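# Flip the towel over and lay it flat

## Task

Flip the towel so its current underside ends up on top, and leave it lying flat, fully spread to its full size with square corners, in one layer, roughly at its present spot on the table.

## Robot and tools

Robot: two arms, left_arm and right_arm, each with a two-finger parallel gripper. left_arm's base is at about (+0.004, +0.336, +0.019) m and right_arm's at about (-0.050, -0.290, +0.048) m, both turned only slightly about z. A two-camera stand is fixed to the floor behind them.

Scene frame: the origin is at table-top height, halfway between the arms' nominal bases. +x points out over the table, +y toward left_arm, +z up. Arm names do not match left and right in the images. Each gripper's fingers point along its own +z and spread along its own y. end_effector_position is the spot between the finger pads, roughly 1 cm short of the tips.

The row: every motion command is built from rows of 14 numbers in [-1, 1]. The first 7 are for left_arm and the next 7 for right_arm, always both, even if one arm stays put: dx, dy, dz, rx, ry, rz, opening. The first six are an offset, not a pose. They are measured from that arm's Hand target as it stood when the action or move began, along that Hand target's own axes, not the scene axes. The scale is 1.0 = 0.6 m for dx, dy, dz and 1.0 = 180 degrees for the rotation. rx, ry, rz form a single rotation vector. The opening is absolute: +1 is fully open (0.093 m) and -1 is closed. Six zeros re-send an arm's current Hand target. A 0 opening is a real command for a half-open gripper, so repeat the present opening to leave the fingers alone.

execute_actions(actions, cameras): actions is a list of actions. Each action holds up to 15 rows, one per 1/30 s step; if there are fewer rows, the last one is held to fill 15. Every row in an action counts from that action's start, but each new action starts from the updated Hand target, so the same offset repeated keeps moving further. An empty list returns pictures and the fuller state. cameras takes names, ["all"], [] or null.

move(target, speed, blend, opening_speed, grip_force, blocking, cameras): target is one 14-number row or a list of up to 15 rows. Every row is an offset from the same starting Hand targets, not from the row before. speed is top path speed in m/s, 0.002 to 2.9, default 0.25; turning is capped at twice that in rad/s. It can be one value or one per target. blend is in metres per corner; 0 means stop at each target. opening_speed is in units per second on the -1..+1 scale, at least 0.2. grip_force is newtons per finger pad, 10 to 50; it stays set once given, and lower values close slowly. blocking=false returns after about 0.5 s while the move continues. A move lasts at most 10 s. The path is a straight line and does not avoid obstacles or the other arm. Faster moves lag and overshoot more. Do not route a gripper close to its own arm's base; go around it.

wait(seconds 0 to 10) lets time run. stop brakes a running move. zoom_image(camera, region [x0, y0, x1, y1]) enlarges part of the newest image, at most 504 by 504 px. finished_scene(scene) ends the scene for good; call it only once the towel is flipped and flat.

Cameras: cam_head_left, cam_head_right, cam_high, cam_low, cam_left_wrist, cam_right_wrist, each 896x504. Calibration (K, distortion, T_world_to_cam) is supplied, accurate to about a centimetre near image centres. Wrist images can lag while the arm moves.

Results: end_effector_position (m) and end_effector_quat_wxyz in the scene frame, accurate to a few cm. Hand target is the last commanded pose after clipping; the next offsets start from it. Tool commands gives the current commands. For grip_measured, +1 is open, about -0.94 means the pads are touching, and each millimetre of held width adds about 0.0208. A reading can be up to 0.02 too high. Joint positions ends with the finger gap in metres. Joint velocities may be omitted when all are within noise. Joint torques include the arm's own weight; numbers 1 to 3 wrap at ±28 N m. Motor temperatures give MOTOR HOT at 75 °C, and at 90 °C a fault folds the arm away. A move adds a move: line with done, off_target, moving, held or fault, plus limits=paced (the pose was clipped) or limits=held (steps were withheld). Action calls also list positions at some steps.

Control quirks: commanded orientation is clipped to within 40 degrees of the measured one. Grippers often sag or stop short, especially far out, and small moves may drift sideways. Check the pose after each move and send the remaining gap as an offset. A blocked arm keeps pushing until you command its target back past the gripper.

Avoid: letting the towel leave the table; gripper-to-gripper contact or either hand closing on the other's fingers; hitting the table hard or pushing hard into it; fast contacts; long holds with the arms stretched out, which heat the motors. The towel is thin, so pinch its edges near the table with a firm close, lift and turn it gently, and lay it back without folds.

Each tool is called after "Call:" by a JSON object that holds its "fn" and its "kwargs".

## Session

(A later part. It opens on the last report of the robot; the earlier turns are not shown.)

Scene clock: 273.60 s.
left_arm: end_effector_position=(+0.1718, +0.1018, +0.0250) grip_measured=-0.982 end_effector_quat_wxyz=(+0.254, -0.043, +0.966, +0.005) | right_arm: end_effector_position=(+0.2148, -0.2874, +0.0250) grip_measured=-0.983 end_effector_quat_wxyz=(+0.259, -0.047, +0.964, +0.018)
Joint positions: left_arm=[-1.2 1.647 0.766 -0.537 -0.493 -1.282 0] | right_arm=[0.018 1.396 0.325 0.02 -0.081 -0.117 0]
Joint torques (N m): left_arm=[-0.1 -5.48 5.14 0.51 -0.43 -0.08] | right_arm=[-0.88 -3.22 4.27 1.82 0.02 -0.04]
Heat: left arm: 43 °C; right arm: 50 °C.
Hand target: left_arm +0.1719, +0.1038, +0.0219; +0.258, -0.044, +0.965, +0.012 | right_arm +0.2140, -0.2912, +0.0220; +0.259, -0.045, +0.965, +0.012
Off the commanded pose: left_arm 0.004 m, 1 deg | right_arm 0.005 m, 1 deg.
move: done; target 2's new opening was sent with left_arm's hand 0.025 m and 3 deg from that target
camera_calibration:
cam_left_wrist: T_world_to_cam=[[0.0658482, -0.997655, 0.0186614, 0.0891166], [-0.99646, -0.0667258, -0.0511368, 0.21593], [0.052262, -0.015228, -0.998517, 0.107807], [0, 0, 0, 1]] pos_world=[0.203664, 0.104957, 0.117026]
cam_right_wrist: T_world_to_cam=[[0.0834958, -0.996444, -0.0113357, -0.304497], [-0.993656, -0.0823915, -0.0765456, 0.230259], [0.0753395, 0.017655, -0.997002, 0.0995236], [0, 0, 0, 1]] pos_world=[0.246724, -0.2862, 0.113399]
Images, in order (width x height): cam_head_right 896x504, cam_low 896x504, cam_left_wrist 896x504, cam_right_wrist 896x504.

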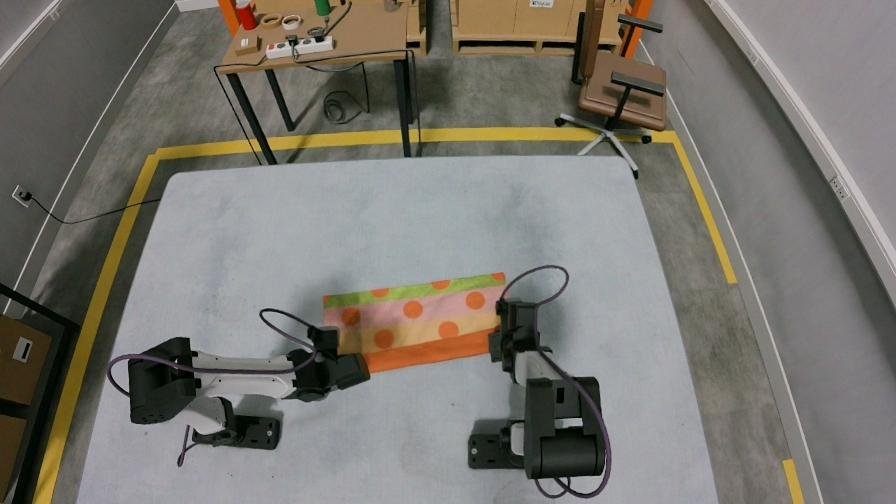

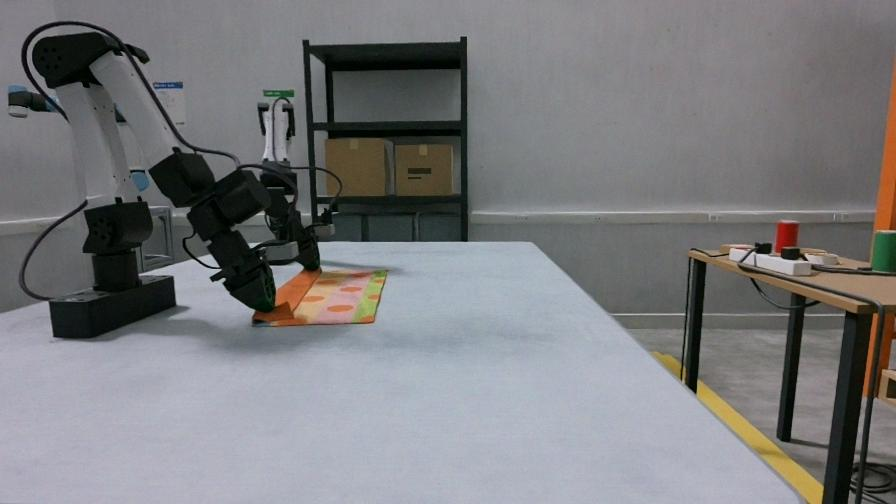

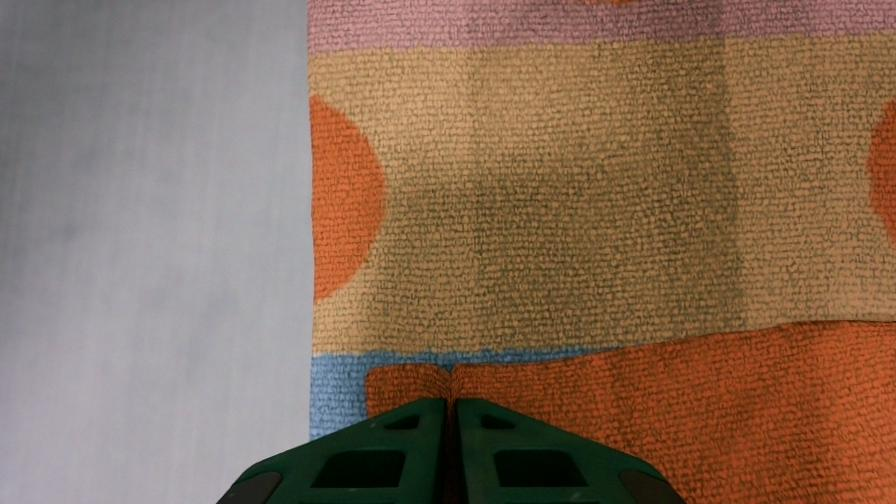

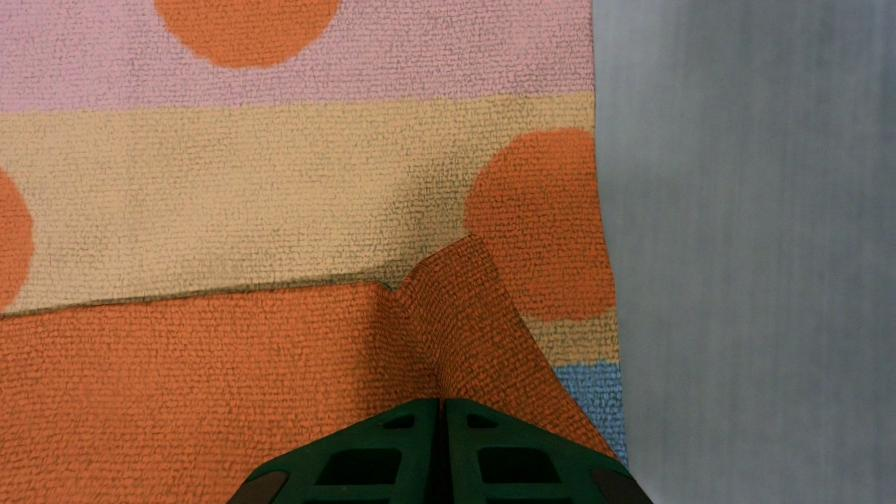

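Call:
{"fn": "move", "kwargs": {"target": [[-0.197,0,-0.175,0,-0.05,0,-1,-0.197,0,-0.175,0,-0.05,0,-1],[-0.6975,0,-0.175,0,-0.11,0,-1,-0.6975,0,-0.175,0,-0.11,0,-1],[-0.577,0,-0.1,0,-0.11,0,-1,-0.577,0,-0.1,0,-0.11,0,-1],[-0.356,0,-0.083,0,-0.15,0,-1,-0.356,0,-0.083,0,-0.15,0,-1],[-0.15,0,-0.01,0,-0.194,0,-1,-0.15,0,-0.01,0,-0.194,0,-1]], "speed": 0.22, "blend": [0.03,0,0.03,0.03,0], "cameras": ["cam_head_right","cam_low","cam_left_wrist","cam_right_wrist"]}}

Call:
{"fn": "zoom_image", "kwargs": {"camera": "cam_low", "region": [200, 180, 480, 340]}}

Scene clock: 319.53 s.
left_arm: end_effector_position=(+0.2461, +0.1101, +0.0732) grip_measured=-0.982 end_effector_quat_wxyz=(+0.531, -0.036, +0.846, +0.020) | right_arm: end_effector_position=(+0.2901, -0.2818, +0.0740) grip_measured=-0.983 end_effector_quat_wxyz=(+0.536, -0.039, +0.843, +0.028)
Joint positions: left_arm=[-1.176 1.666 0.605 0.016 -1.044 -0.985 0] | right_arm=[0.024 1.728 0.158 1.129 -0.121 -0.051 0]
Joint torques (N m): left_arm=[-0.02 -5.33 5.39 1.01 -0.62 -0.09] | right_arm=[-1.06 -4.56 2.5 2.67 -0.12 -0.04]
Motor temperatures (°C): left_arm=[26 40 38 29 29 24 27] | right_arm=[27 45 43 38 26 28 27]
Heat: left arm: 40 °C; right arm: 45 °C.
Hand target: left_arm +0.2466, +0.1107, +0.0722; +0.536, -0.039, +0.843, +0.025 | right_arm +0.2886, -0.2843, +0.0723; +0.536, -0.039, +0.843, +0.025
Off the commanded pose: left_arm 0.001 m, 1 deg | right_arm 0.003 m, 0 deg.
move: done
camera_calibration:
cam_left_wrist: T_world_to_cam=[[0.0622415, -0.998059, -0.00185716, 0.0939345], [-0.790315, -0.0481495, -0.610806, 0.281288], [0.609531, 0.0394852, -0.791778, -0.00607865], [0, 0, 0, 1]] pos_world=[0.220164, 0.107536, 0.167174]
cam_right_wrist: T_world_to_cam=[[0.0819315, -0.996537, -0.0141958, -0.304118], [-0.773064, -0.0545557, -0.631978, 0.294179], [0.629015, 0.0627532, -0.774856, -0.0217286], [0, 0, 0, 1]] pos_world=[0.266004, -0.285652, 0.164761]
Images, in order (width x height): cam_head_right 896x504, cam_low 896x504, cam_left_wrist 896x504, cam_right_wrist 896x504.

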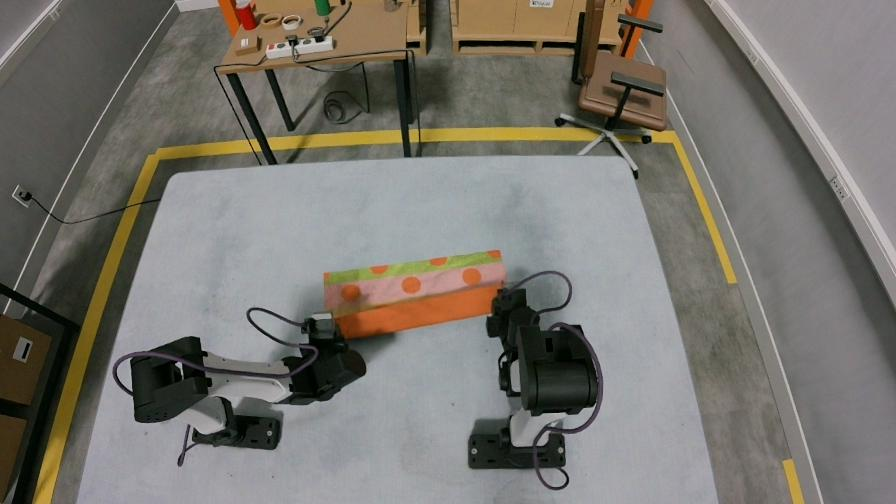

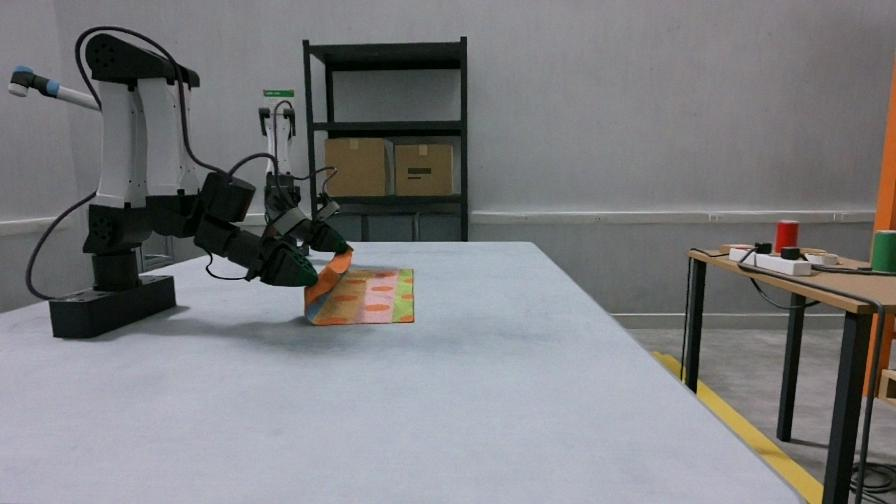

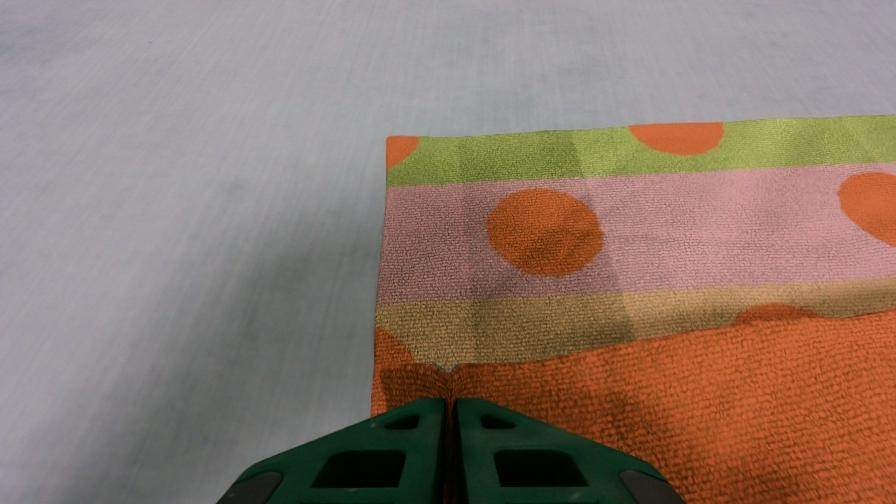

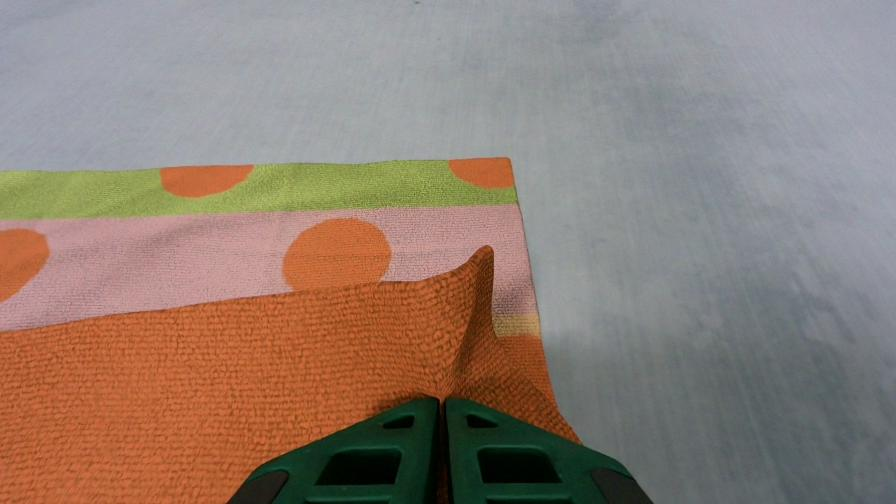

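Scaled by 1.800 from the camera's 896x504 image, which has a finer 1280x720 frame.

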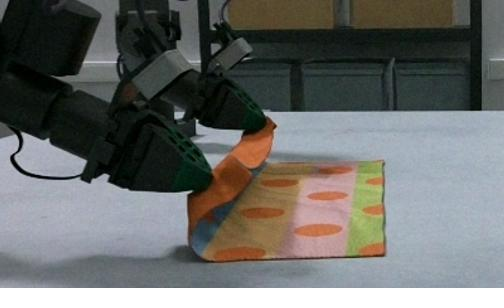

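Call:
{"fn": "move", "kwargs": {"target": [[-0.342,0,0.024,0,0.06,0,-1,-0.342,0,0.024,0,0.06,0,-1],[-0.5925,0,0.284,0,0.083,0,-1,-0.5925,0,0.284,0,0.083,0,-1],[-0.451,0,0.277,0,0.083,0,-1,-0.451,0,0.277,0,0.083,0,-1],[-0.245,0,0.171,0,0.04,0,-1,-0.245,0,0.171,0,0.04,0,-1],[-0.042,0,0.091,0,0,0,-1,-0.042,0,0.091,0,0,0,-1],[0.015,0,0.007,0,0,0,-1,0.015,0,0.007,0,0,0,-1]], "speed": 0.22, "blend": [0.03,0,0.03,0.03,0.02,0], "cameras": ["cam_head_right","cam_low","cam_left_wrist","cam_right_wrist"]}}

Call:
{"fn": "zoom_image", "kwargs": {"camera": "cam_low", "region": [200, 180, 480, 340]}}

Scene clock: 338.13 s.
left_arm: end_effector_position=(+0.2453, +0.1114, +0.0611) grip_measured=-0.982 end_effector_quat_wxyz=(+0.531, -0.037, +0.846, +0.017) | right_arm: end_effector_position=(+0.2900, -0.2821, +0.0640) grip_measured=-0.983 end_effector_quat_wxyz=(+0.536, -0.037, +0.843, +0.028)
Joint positions: left_arm=[-1.177 1.705 0.577 0.091 -1.042 -0.983 0] | right_arm=[0.023 1.825 0.153 1.231 -0.121 -0.048 0]
Joint torques (N m): left_arm=[-0.02 -5.41 6.52 0.84 -0.63 -0.09] | right_arm=[-1.02 -4.86 1.99 2.71 -0.12 -0.12]
Heat: left arm: 42 °C; right arm: 46 °C.
Hand target: left_arm +0.2466, +0.1107, +0.0621; +0.536, -0.039, +0.843, +0.025 | right_arm +0.2886, -0.2843, +0.0624; +0.536, -0.039, +0.843, +0.025
Off the commanded pose: left_arm 0.002 m, 1 deg | right_arm 0.003 m, 0 deg.
elbow stopped short (right arm): the move would have taken joint 3 (elbow) straighter than the controller allows.
elbow stopped short (left arm): the move would have taken joint 3 (elbow) straighter than the controller allows.
move: done
camera_calibration:
cam_left_wrist: T_world_to_cam=[[0.0600874, -0.998187, 0.00348945, 0.095554], [-0.789957, -0.0496891, -0.611146, 0.273357], [0.610211, 0.0339656, -0.791511, -0.0148493], [0, 0, 0, 1]] pos_world=[0.21926, 0.109468, 0.154974]
cam_right_wrist: T_world_to_cam=[[0.0798851, -0.99666, -0.0169219, -0.30372], [-0.773352, -0.0512576, -0.631901, 0.288707], [0.628924, 0.0635661, -0.774864, -0.0292082], [0, 0, 0, 1]] pos_world=[0.265905, -0.286051, 0.154662]
Images, in order (width x height): cam_head_right 896x504, cam_low 896x504, cam_left_wrist 896x504, cam_right_wrist 896x504.

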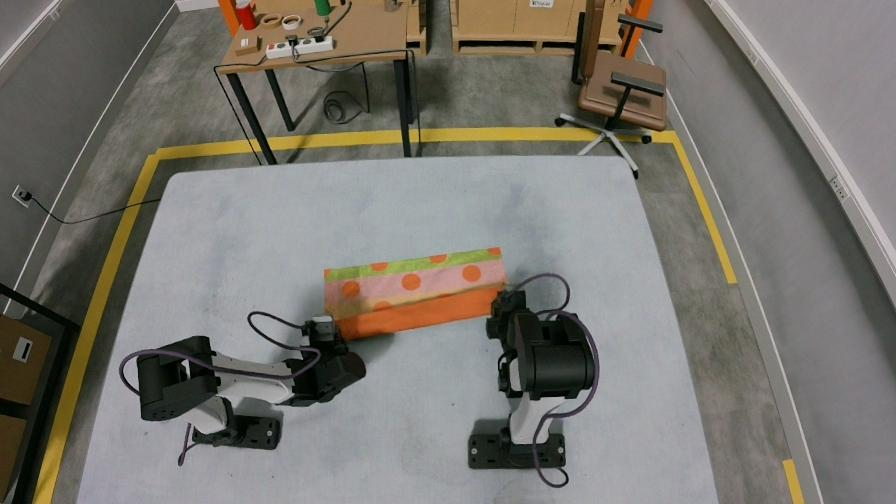

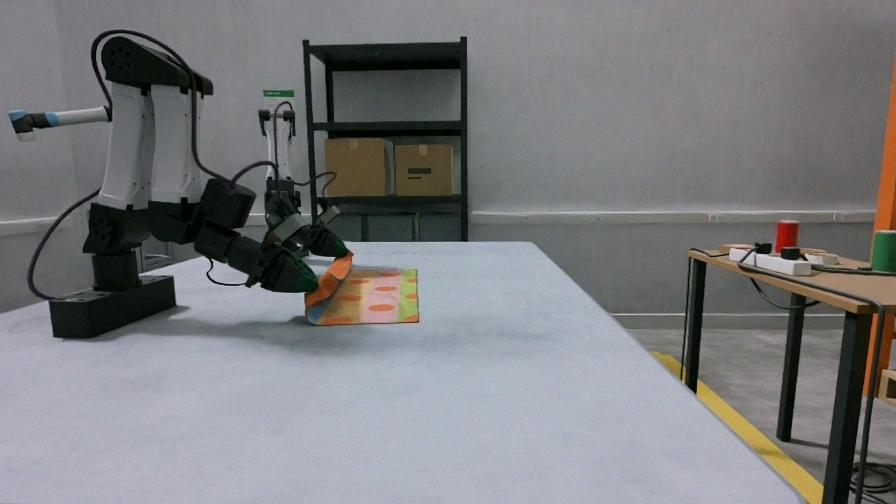

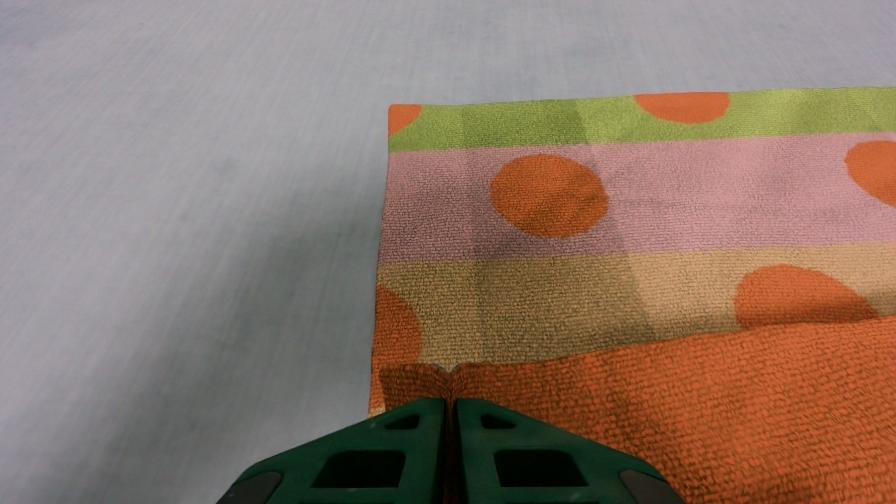

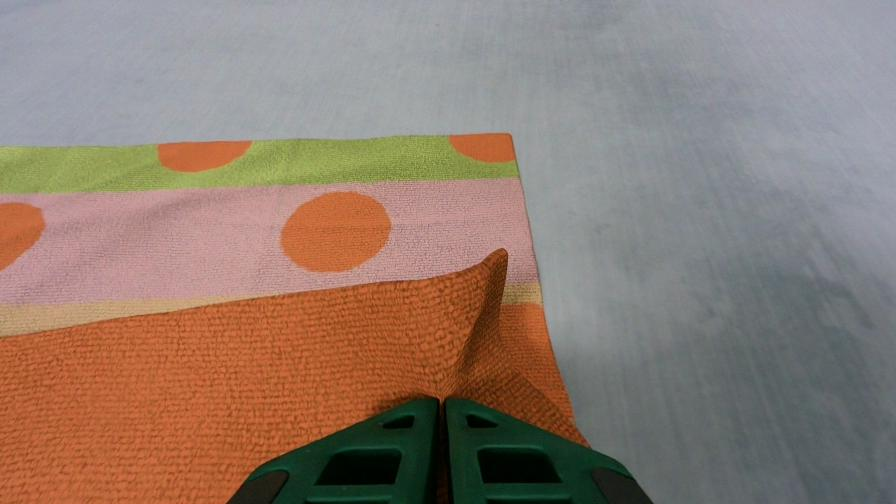

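Scaled by 1.800 from the camera's 896x504 image, which has a finer 1280x720 frame.

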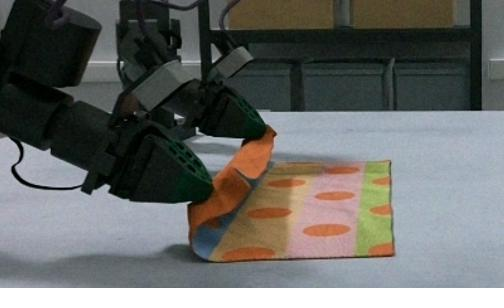

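Call:
{"fn": "move", "kwargs": {"target": [[0,0,0,0,0,0,-1,0,0,0,0,0,0,-0.4],[0,0,0,0,0,0,-1,-0.151,0,-0.0705,0,0.1,0,-0.4],[0,0,0,0,0,0,-1,-0.199,0.30,0.004,0,0.278,0,-1],[0,0,0,0,0,0,-1,-0.011,0.30,0.092,0,0.278,0,-1]], "speed": 0.25, "blend": [0,0.02,0,0], "cameras": ["cam_head_right","cam_low","cam_left_wrist","cam_right_wrist","cam_high"]}}

Call:
{"fn": "zoom_image", "kwargs": {"camera": "cam_low", "region": [200, 180, 480, 340]}}

Scene clock: 380.77 s.
left_arm: end_effector_position=(+0.2451, +0.1134, +0.0608) grip_measured=-0.982 end_effector_quat_wxyz=(+0.532, -0.035, +0.846, +0.022) | right_arm: end_effector_position=(+0.3240, -0.1013, +0.0494) grip_measured=-0.986 end_effector_quat_wxyz=(+0.131, -0.051, +0.990, +0.002)
Joint positions: left_arm=[-1.177 1.705 0.577 0.08 -1.047 -0.984 0] | right_arm=[0.572 2.028 1.318 -0.623 0.112 0.396 0]
Joint torques (N m): left_arm=[0.01 -5.39 6.49 0.9 -0.57 -0.09] | right_arm=[-0.24 -10.95 5.27 1.15 0 0.15]
Motor temperatures (°C): left_arm=[26 39 38 30 30 24 28] | right_arm=[27 45 40 43 26 28 27]
Heat: left arm: 39 °C; right arm: 45 °C.
Hand target: left_arm +0.2466, +0.1107, +0.0621; +0.536, -0.039, +0.843, +0.025 | right_arm +0.3245, -0.1001, +0.0448; +0.130, -0.046, +0.990, +0.006
Off the commanded pose: left_arm 0.003 m, 1 deg | right_arm 0.005 m, 1 deg.
move: done
camera_calibration:
cam_left_wrist: T_world_to_cam=[[0.0631218, -0.997976, -0.00771047, 0.0974456], [-0.789531, -0.045209, -0.612044, 0.272604], [0.610456, 0.044721, -0.790786, -0.0163484], [0, 0, 0, 1]] pos_world=[0.219058, 0.110304, 0.154669]
cam_right_wrist: T_world_to_cam=[[0.0856879, -0.996231, 0.0134439, -0.12983], [-0.979274, -0.0817286, 0.185319, 0.338336], [-0.183521, -0.0290448, -0.982587, 0.190807], [0, 0, 0, 1]] pos_world=[0.377465, -0.0961469, 0.12653]
Images, in order (width x height): cam_head_right 896x504, cam_high 896x504, cam_low 896x504, cam_left_wrist 896x504, cam_right_wrist 896x504.

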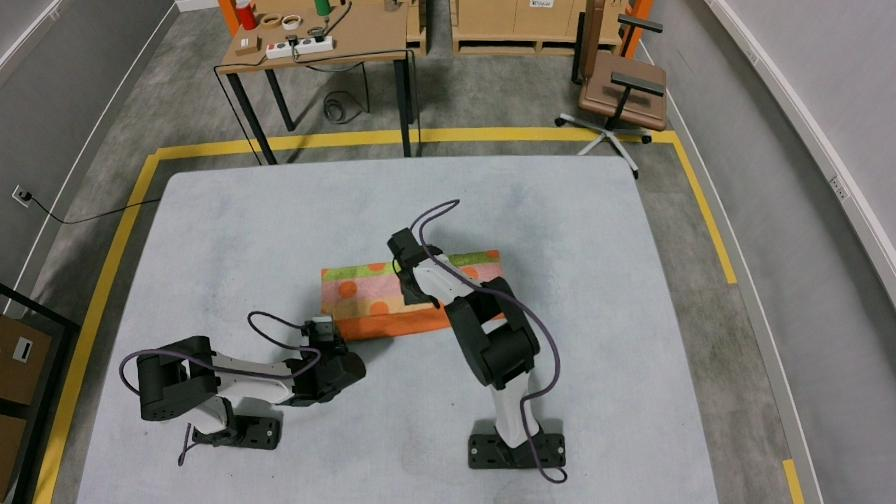

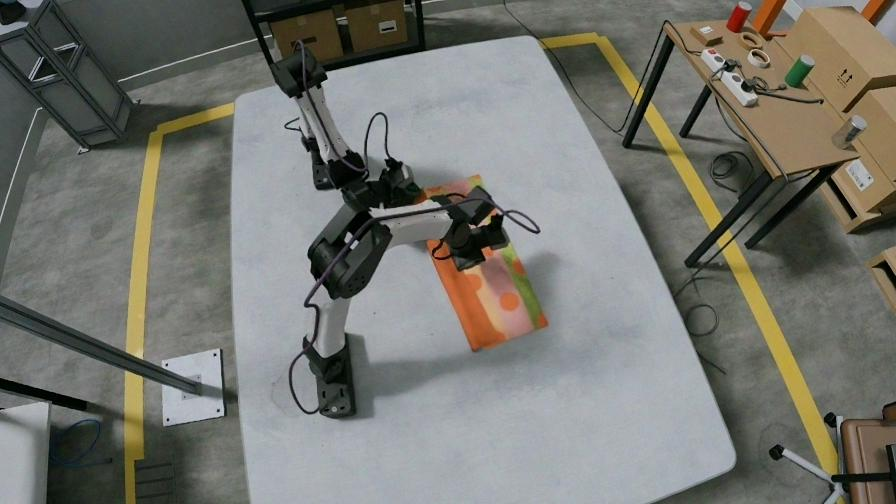

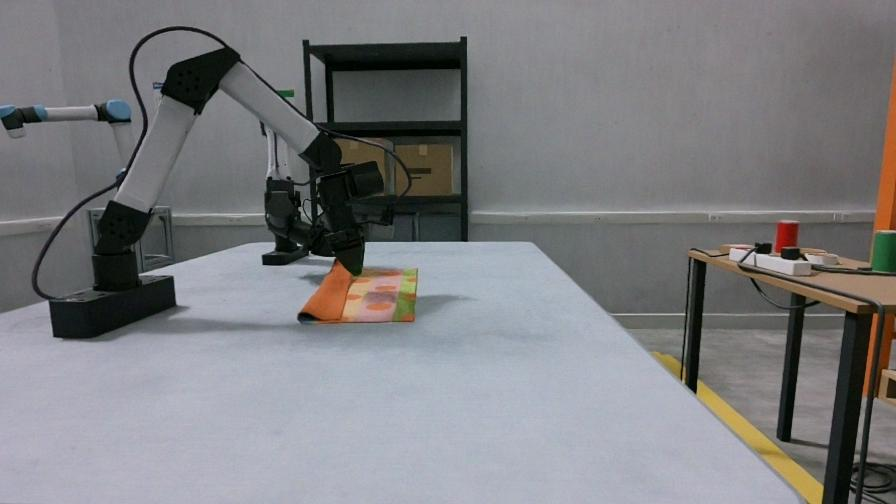

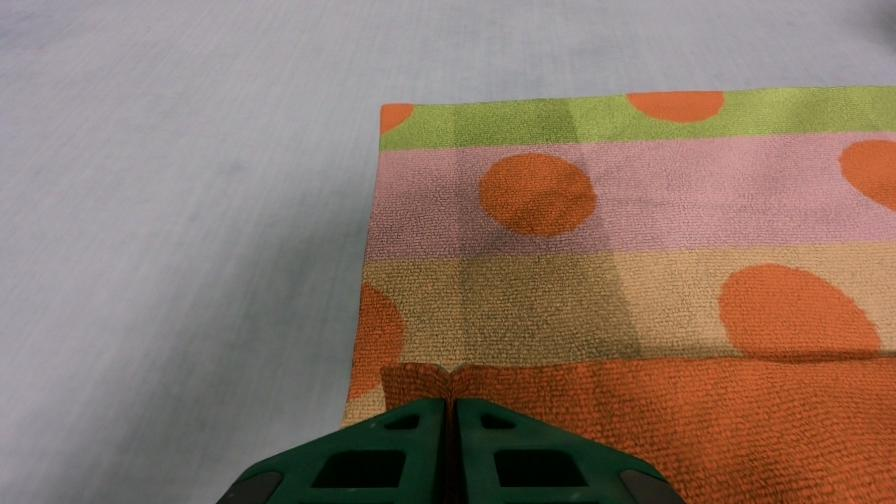

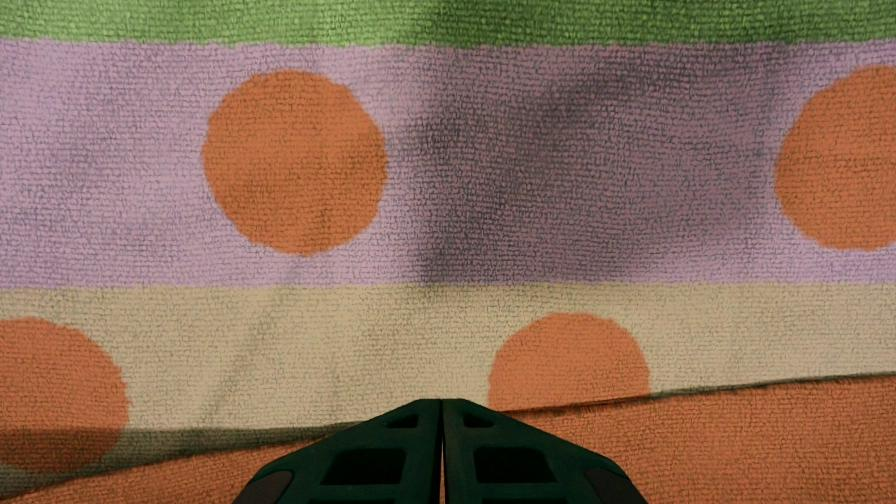

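Scaled by 1.800 from the camera's 896x504 image, which has a finer 1280x720 frame.

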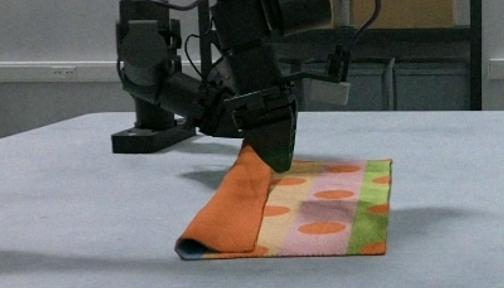

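Call:
{"fn": "move", "kwargs": {"target": [[0,0,0,0,0,0,-1,-0.043,0.088,0.003,0,0.194,0,-1],[0,0,0,0,0,0,-1,-0.029,0.088,0.0545,0,0.194,0,-1],[0,0,0,0,0,0,-1,0.106,0.088,0.013,0,0.194,0,-1],[0,0,0,0,0,0,-1,0.115,0.088,-0.117,0,0.194,0,-1],[0,0,0,0,0,0,-1,0.236,0.088,-0.1495,0,0.194,0,-1],[0,0,0,0,0,0,-1,0.252,0.088,-0.0245,0,0.194,0,-1]], "speed": 0.2, "blend": [0.01,0,0,0.02,0.02,0], "cameras": ["cam_head_right","cam_low","cam_left_wrist","cam_right_wrist","cam_high"]}}

Call:
{"fn": "zoom_image", "kwargs": {"camera": "cam_low", "region": [200, 180, 480, 340]}}

Scene clock: 404.60 s.
left_arm: end_effector_position=(+0.2450, +0.1138, +0.0608) grip_measured=-0.982 end_effector_quat_wxyz=(+0.532, -0.035, +0.846, +0.024) | right_arm: end_effector_position=(+0.1702, -0.0614, +0.0254) grip_measured=-0.986 end_effector_quat_wxyz=(-0.169, -0.055, +0.984, -0.011)
Joint positions: left_arm=[-1.177 1.705 0.577 0.077 -1.048 -0.984 0] | right_arm=[0.766 2.154 1.389 -1.093 -0.186 0.567 0]
Joint torques (N m): left_arm=[-0.09 -5.44 6.54 0.92 -0.57 -0.1] | right_arm=[-0.8 -10.84 3.84 -0.16 -0.21 0.2]
Motor temperatures (°C): left_arm=[26 39 38 30 30 24 28] | right_arm=[27 52 41 39 26 28 27]
Heat: left arm: 39 °C; right arm: 52 °C.
Hand target: left_arm +0.2465, +0.1107, +0.0621; +0.536, -0.039, +0.843, +0.025 | right_arm +0.1704, -0.0615, +0.0201; -0.173, -0.046, +0.984, -0.008
Off the commanded pose: left_arm 0.004 m, 1 deg | right_arm 0.005 m, 1 deg.
move: done
camera_calibration:
cam_left_wrist: T_world_to_cam=[[0.0636887, -0.997918, -0.0101812, 0.0978891], [-0.789423, -0.0441357, -0.612261, 0.272424], [0.610537, 0.0470314, -0.79059, -0.0165997], [0, 0, 0, 1]] pos_world=[0.218958, 0.11049, 0.154668]
cam_right_wrist: T_world_to_cam=[[0.100893, -0.994789, 0.0146913, -0.0790891], [-0.701272, -0.0606344, 0.71031, 0.136122], [-0.705718, -0.0819682, -0.703735, 0.218682], [0, 0, 0, 1]] pos_world=[0.257766, -0.0524983, 0.0583669]
Images, in order (width x height): cam_head_right 896x504, cam_high 896x504, cam_low 896x504, cam_left_wrist 896x504, cam_right_wrist 896x504.

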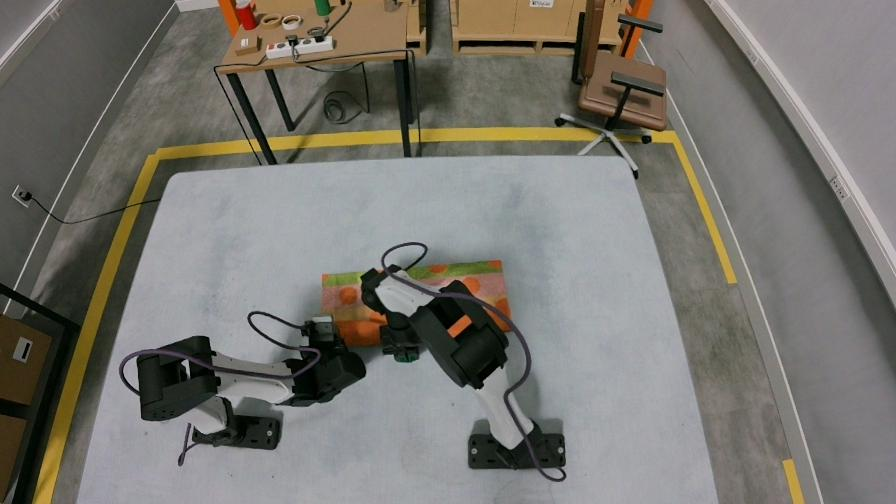

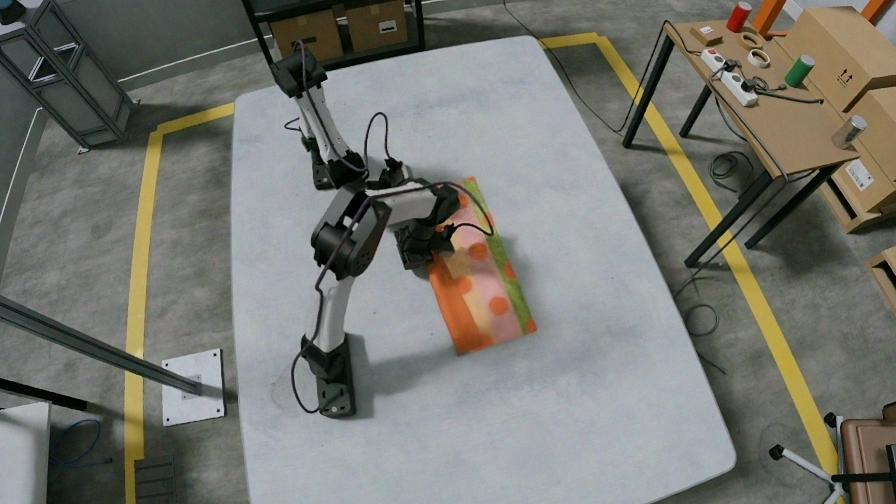

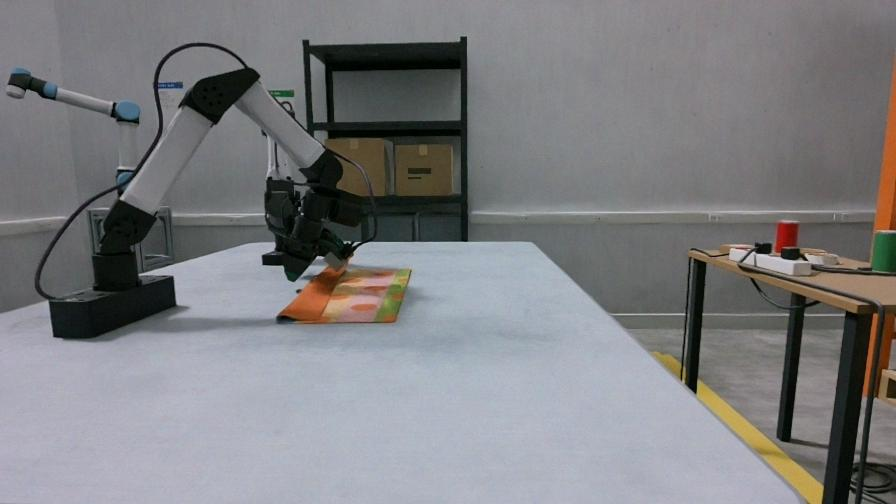

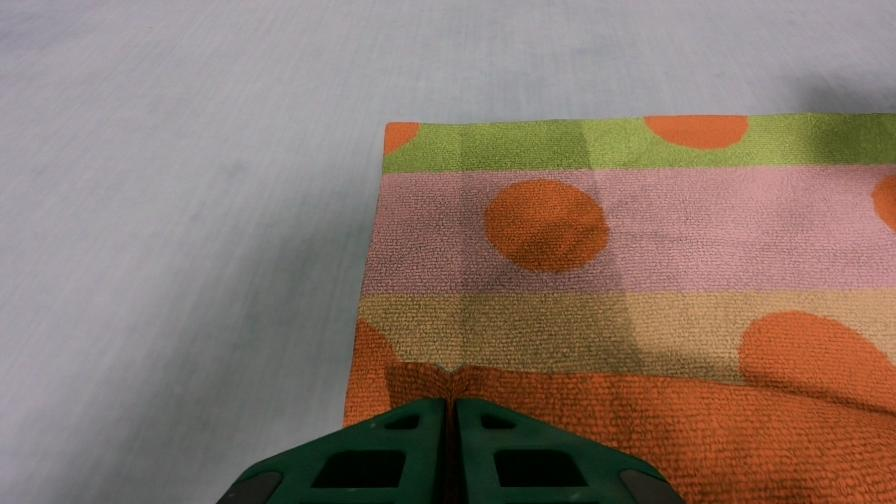

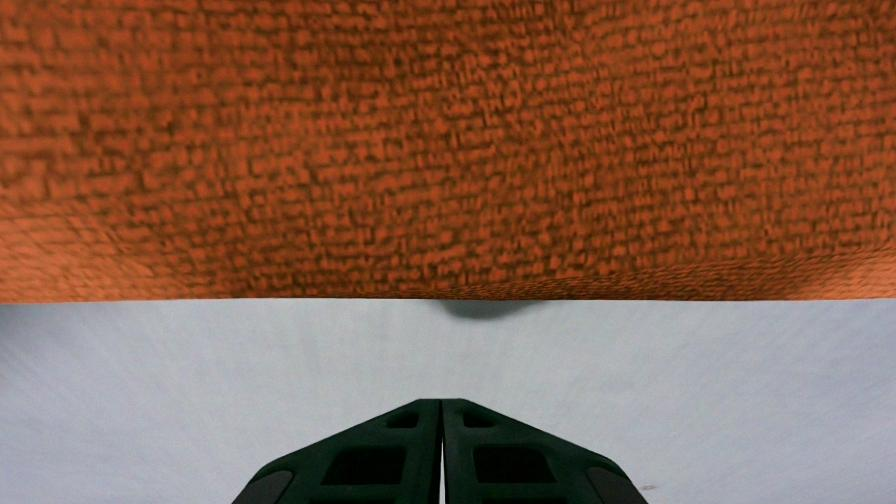

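Scaled by 1.800 from the camera's 896x504 image, which has a finer 1280x720 frame.

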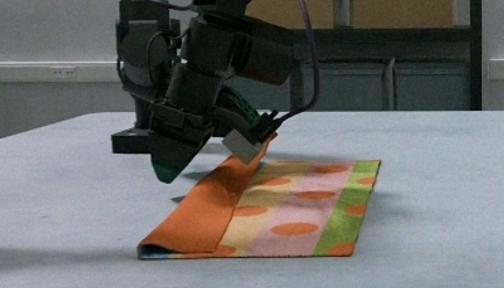

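Call:
{"fn": "move", "kwargs": {"target": [[0,0,0,0,0,0,-0.4,0,0,0,0,0,0,-1],[-0.151,0,-0.0705,0,0.06,0,-0.4,0.074,0,-0.204,0,0,0,-1],[-0.251,0,0.104,0,0.15,0,-0.4,-0.251,-0.3635,-0.2955,0,-0.2,0,-1],[-0.1105,0.005,0.1855,0,0.194,0,-0.45,-0.2855,-0.3635,-0.2015,0,-0.278,0,-0.45]], "speed": 0.25, "blend": [0,0.02,0.02,0], "cameras": ["cam_head_right","cam_low","cam_left_wrist","cam_right_wrist"]}}

Scene clock: 427.87 s.
left_arm: end_effector_position=(+0.3724, +0.1271, +0.0782) grip_measured=-0.448 end_effector_quat_wxyz=(+0.260, -0.047, +0.964, +0.015) | right_arm: end_effector_position=(+0.3900, -0.2621, +0.0633) grip_measured=-0.452 end_effector_quat_wxyz=(+0.242, -0.039, +0.970, +0.005)
Joint positions: left_arm=[-0.624 1.857 1.237 -0.552 -0.354 -0.679 0.024] | right_arm=[0.123 1.926 1.139 -0.295 0.001 -0.016 0.023]
Joint torques (N m): left_arm=[0.44 -9.11 7.05 1.07 -0.14 0.09] | right_arm=[-0.4 -14.64 4.75 1.77 -0.18 -0.1]
Heat: left arm: 39 °C; right arm: 52 °C.
Hand target: left_arm +0.3747, +0.1254, +0.0750; +0.258, -0.044, +0.965, +0.012 | right_arm +0.3921, -0.2600, +0.0753; +0.259, -0.045, +0.965, +0.012
Off the commanded pose: left_arm 0.004 m, 1 deg | right_arm 0.012 m, 2 deg.
move: off_target (right_arm); target 4's new opening was sent with right_arm's hand 0.012 m and 2 deg from that target
camera_calibration:
cam_left_wrist: T_world_to_cam=[[0.0780378, -0.99695, 0.00106008, 0.0968256], [-0.994966, -0.0779494, -0.0629802, 0.422069], [0.0628708, 0.00386009, -0.998014, 0.144445], [0, 0, 0, 1]] pos_world=[0.403307, 0.128873, 0.170638]
cam_right_wrist: T_world_to_cam=[[0.0614004, -0.998075, 0.00877998, -0.286544], [-0.997338, -0.061697, -0.0388738, 0.413799], [0.0393406, -0.00636974, -0.999206, 0.131994], [0, 0, 0, 1]] pos_world=[0.425098, -0.259621, 0.150491]
Images, in order (width x height): cam_head_right 896x504, cam_low 896x504, cam_left_wrist 896x504, cam_right_wrist 896x504.

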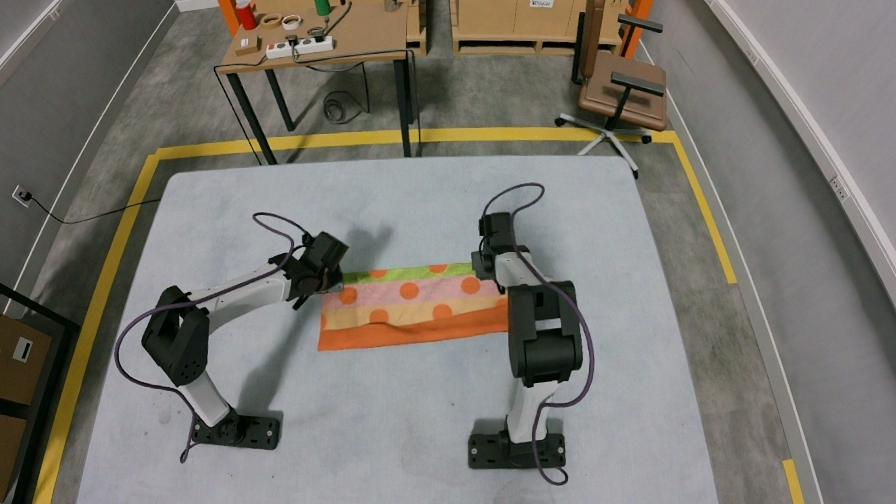

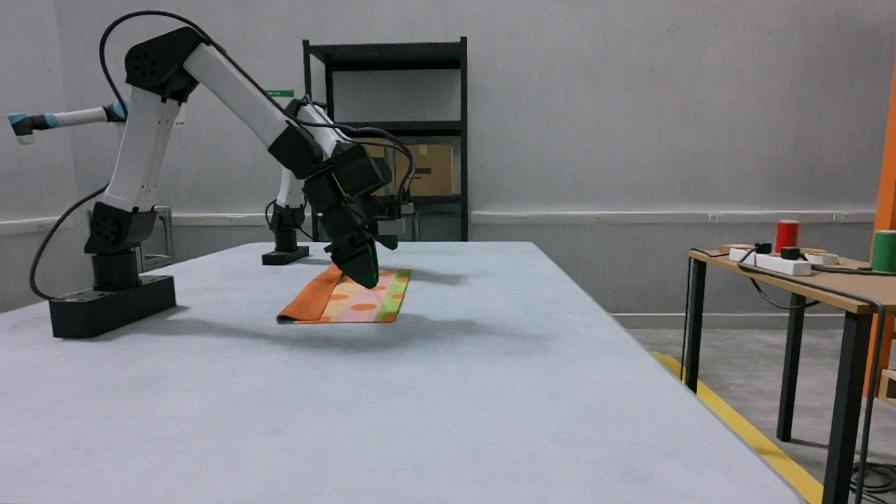

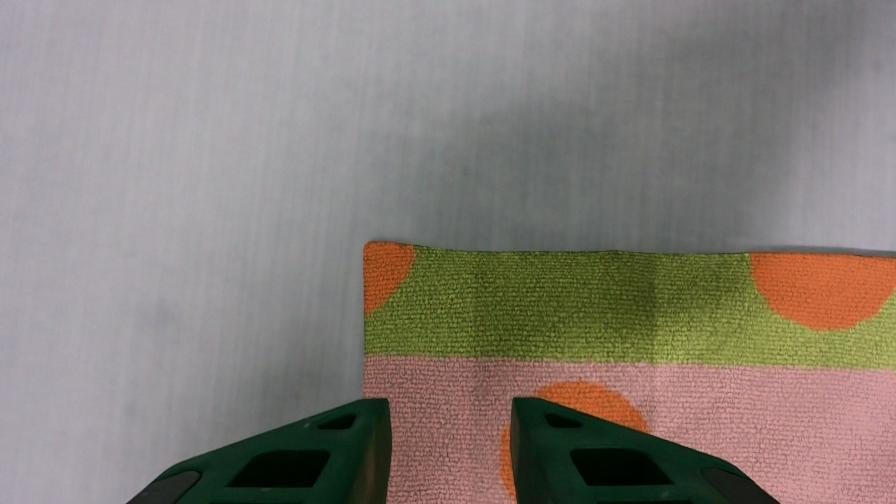

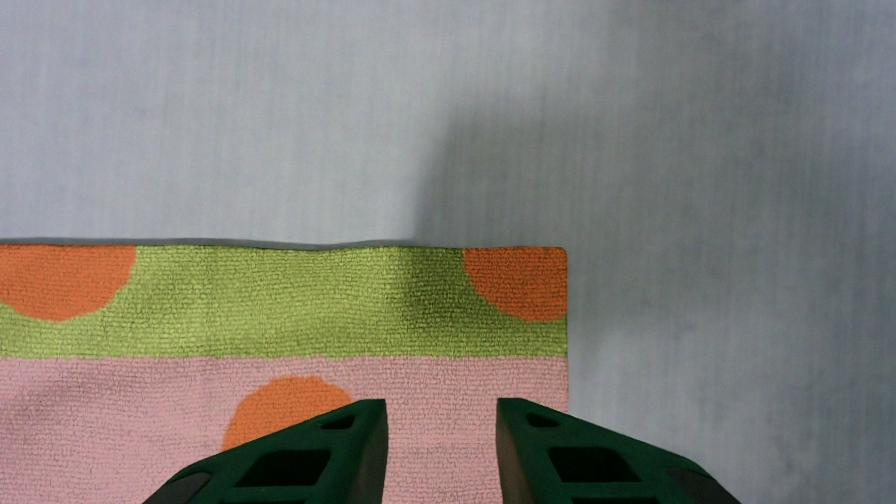

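Call:
{"fn": "move", "kwargs": {"target": [[0.011,-0.0085,0.1323,0,0,0,-0.45,0.0158,-0.0117,0.132,0,0,0,-0.45],[0.011,-0.0085,0.1323,0,0,0,-1,0.0158,-0.0117,0.132,0,0,0,-1],[-0.071,-0.0085,-0.109,0,0,0,-1,-0.066,-0.0117,-0.1095,0,0,0,-1],[0.039,-0.0085,-0.519,0,0,0,-1,0.044,-0.0117,-0.519,0,0,0,-1]], "speed": 0.2, "blend": [0,0,0.03,0], "cameras": ["cam_head_right","cam_low","cam_high"]}}

Call:
{"fn": "zoom_image", "kwargs": {"camera": "cam_low", "region": [200, 140, 480, 340]}}

Scene clock: 448.90 s.
left_arm: end_effector_position=(+0.2010, +0.0995, +0.3231) grip_measured=-0.983 end_effector_quat_wxyz=(+0.283, -0.021, +0.958, -0.045) | right_arm: end_effector_position=(+0.2153, -0.2825, +0.3252) grip_measured=-0.983 end_effector_quat_wxyz=(+0.253, -0.042, +0.967, +0.011)
Joint positions: left_arm=[-1.102 1.536 1.872 -1.564 -0.48 -1.091 0] | right_arm=[0.062 1.221 1.51 -1.351 -0.041 -0.074 0]
Joint torques (N m): left_arm=[-0.13 -7.72 7.49 0.7 -0.44 -0.09] | right_arm=[-0.92 -3.43 7.31 1.5 -0.17 -0.11]
Motor temperatures (°C): left_arm=[26 42 39 30 29 24 27] | right_arm=[27 57 41 38 26 28 26]
Heat: left arm: 42 °C; right arm: 57 °C.
Hand target: left_arm +0.1999, +0.1043, +0.3331; +0.258, -0.044, +0.965, +0.012 | right_arm +0.2148, -0.2834, +0.3316; +0.259, -0.045, +0.965, +0.012
Off the commanded pose: left_arm 0.011 m, 8 deg | right_arm 0.006 m, 1 deg.
joint sent to its limit (left arm) — joint 4 (wrist pitch), lower limit. The joint targets are off in orientation, not in position.
move: off_target (left_arm); target 2's new opening was sent with left_arm's hand 0.017 m and 1 deg from that target
Images, in order (width x height): cam_head_right 896x504, cam_high 896x504, cam_low 896x504.

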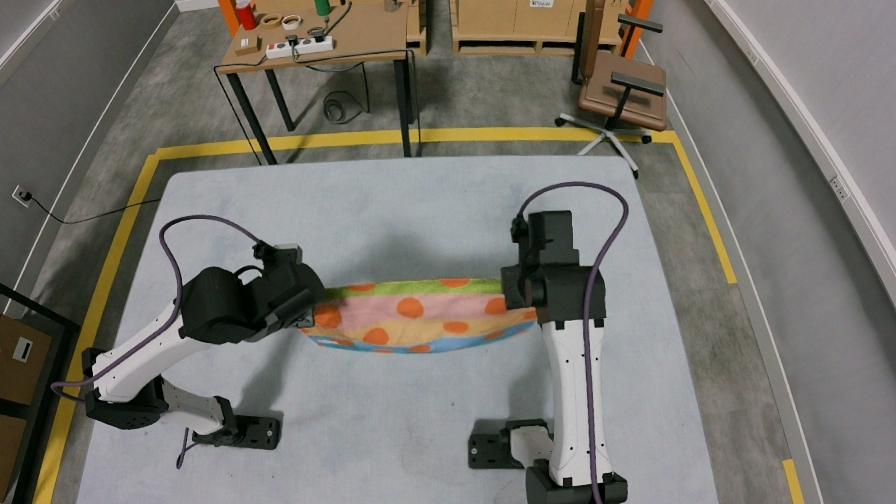

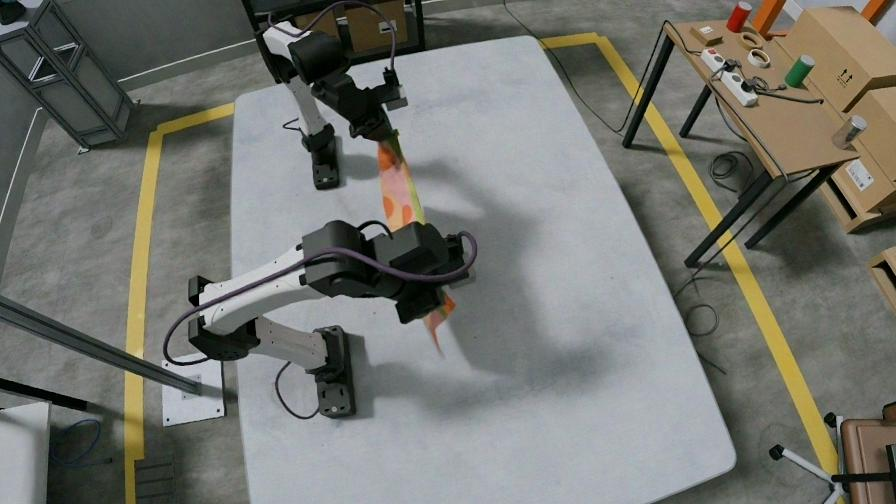

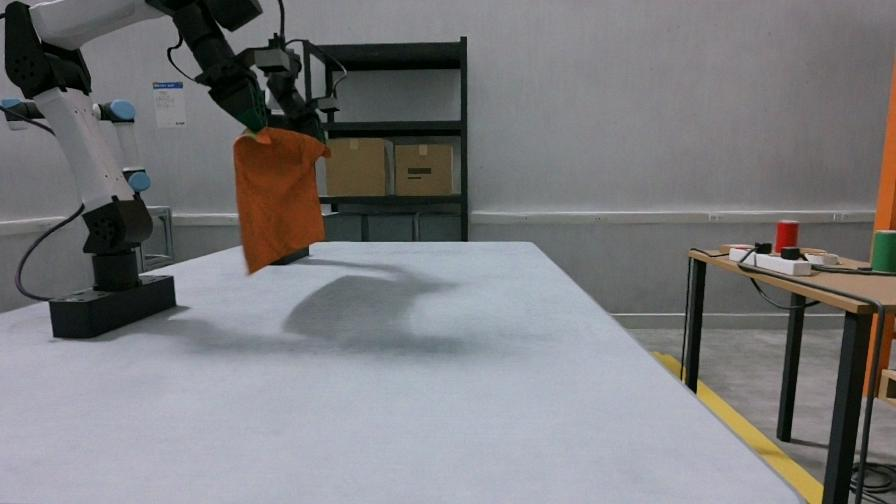

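Scaled by 1.800 from the camera's 896x504 image, which has a finer 1280x720 frame.

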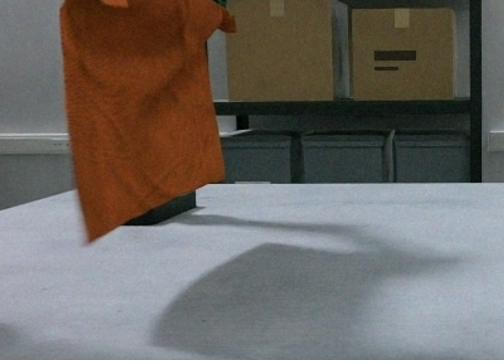

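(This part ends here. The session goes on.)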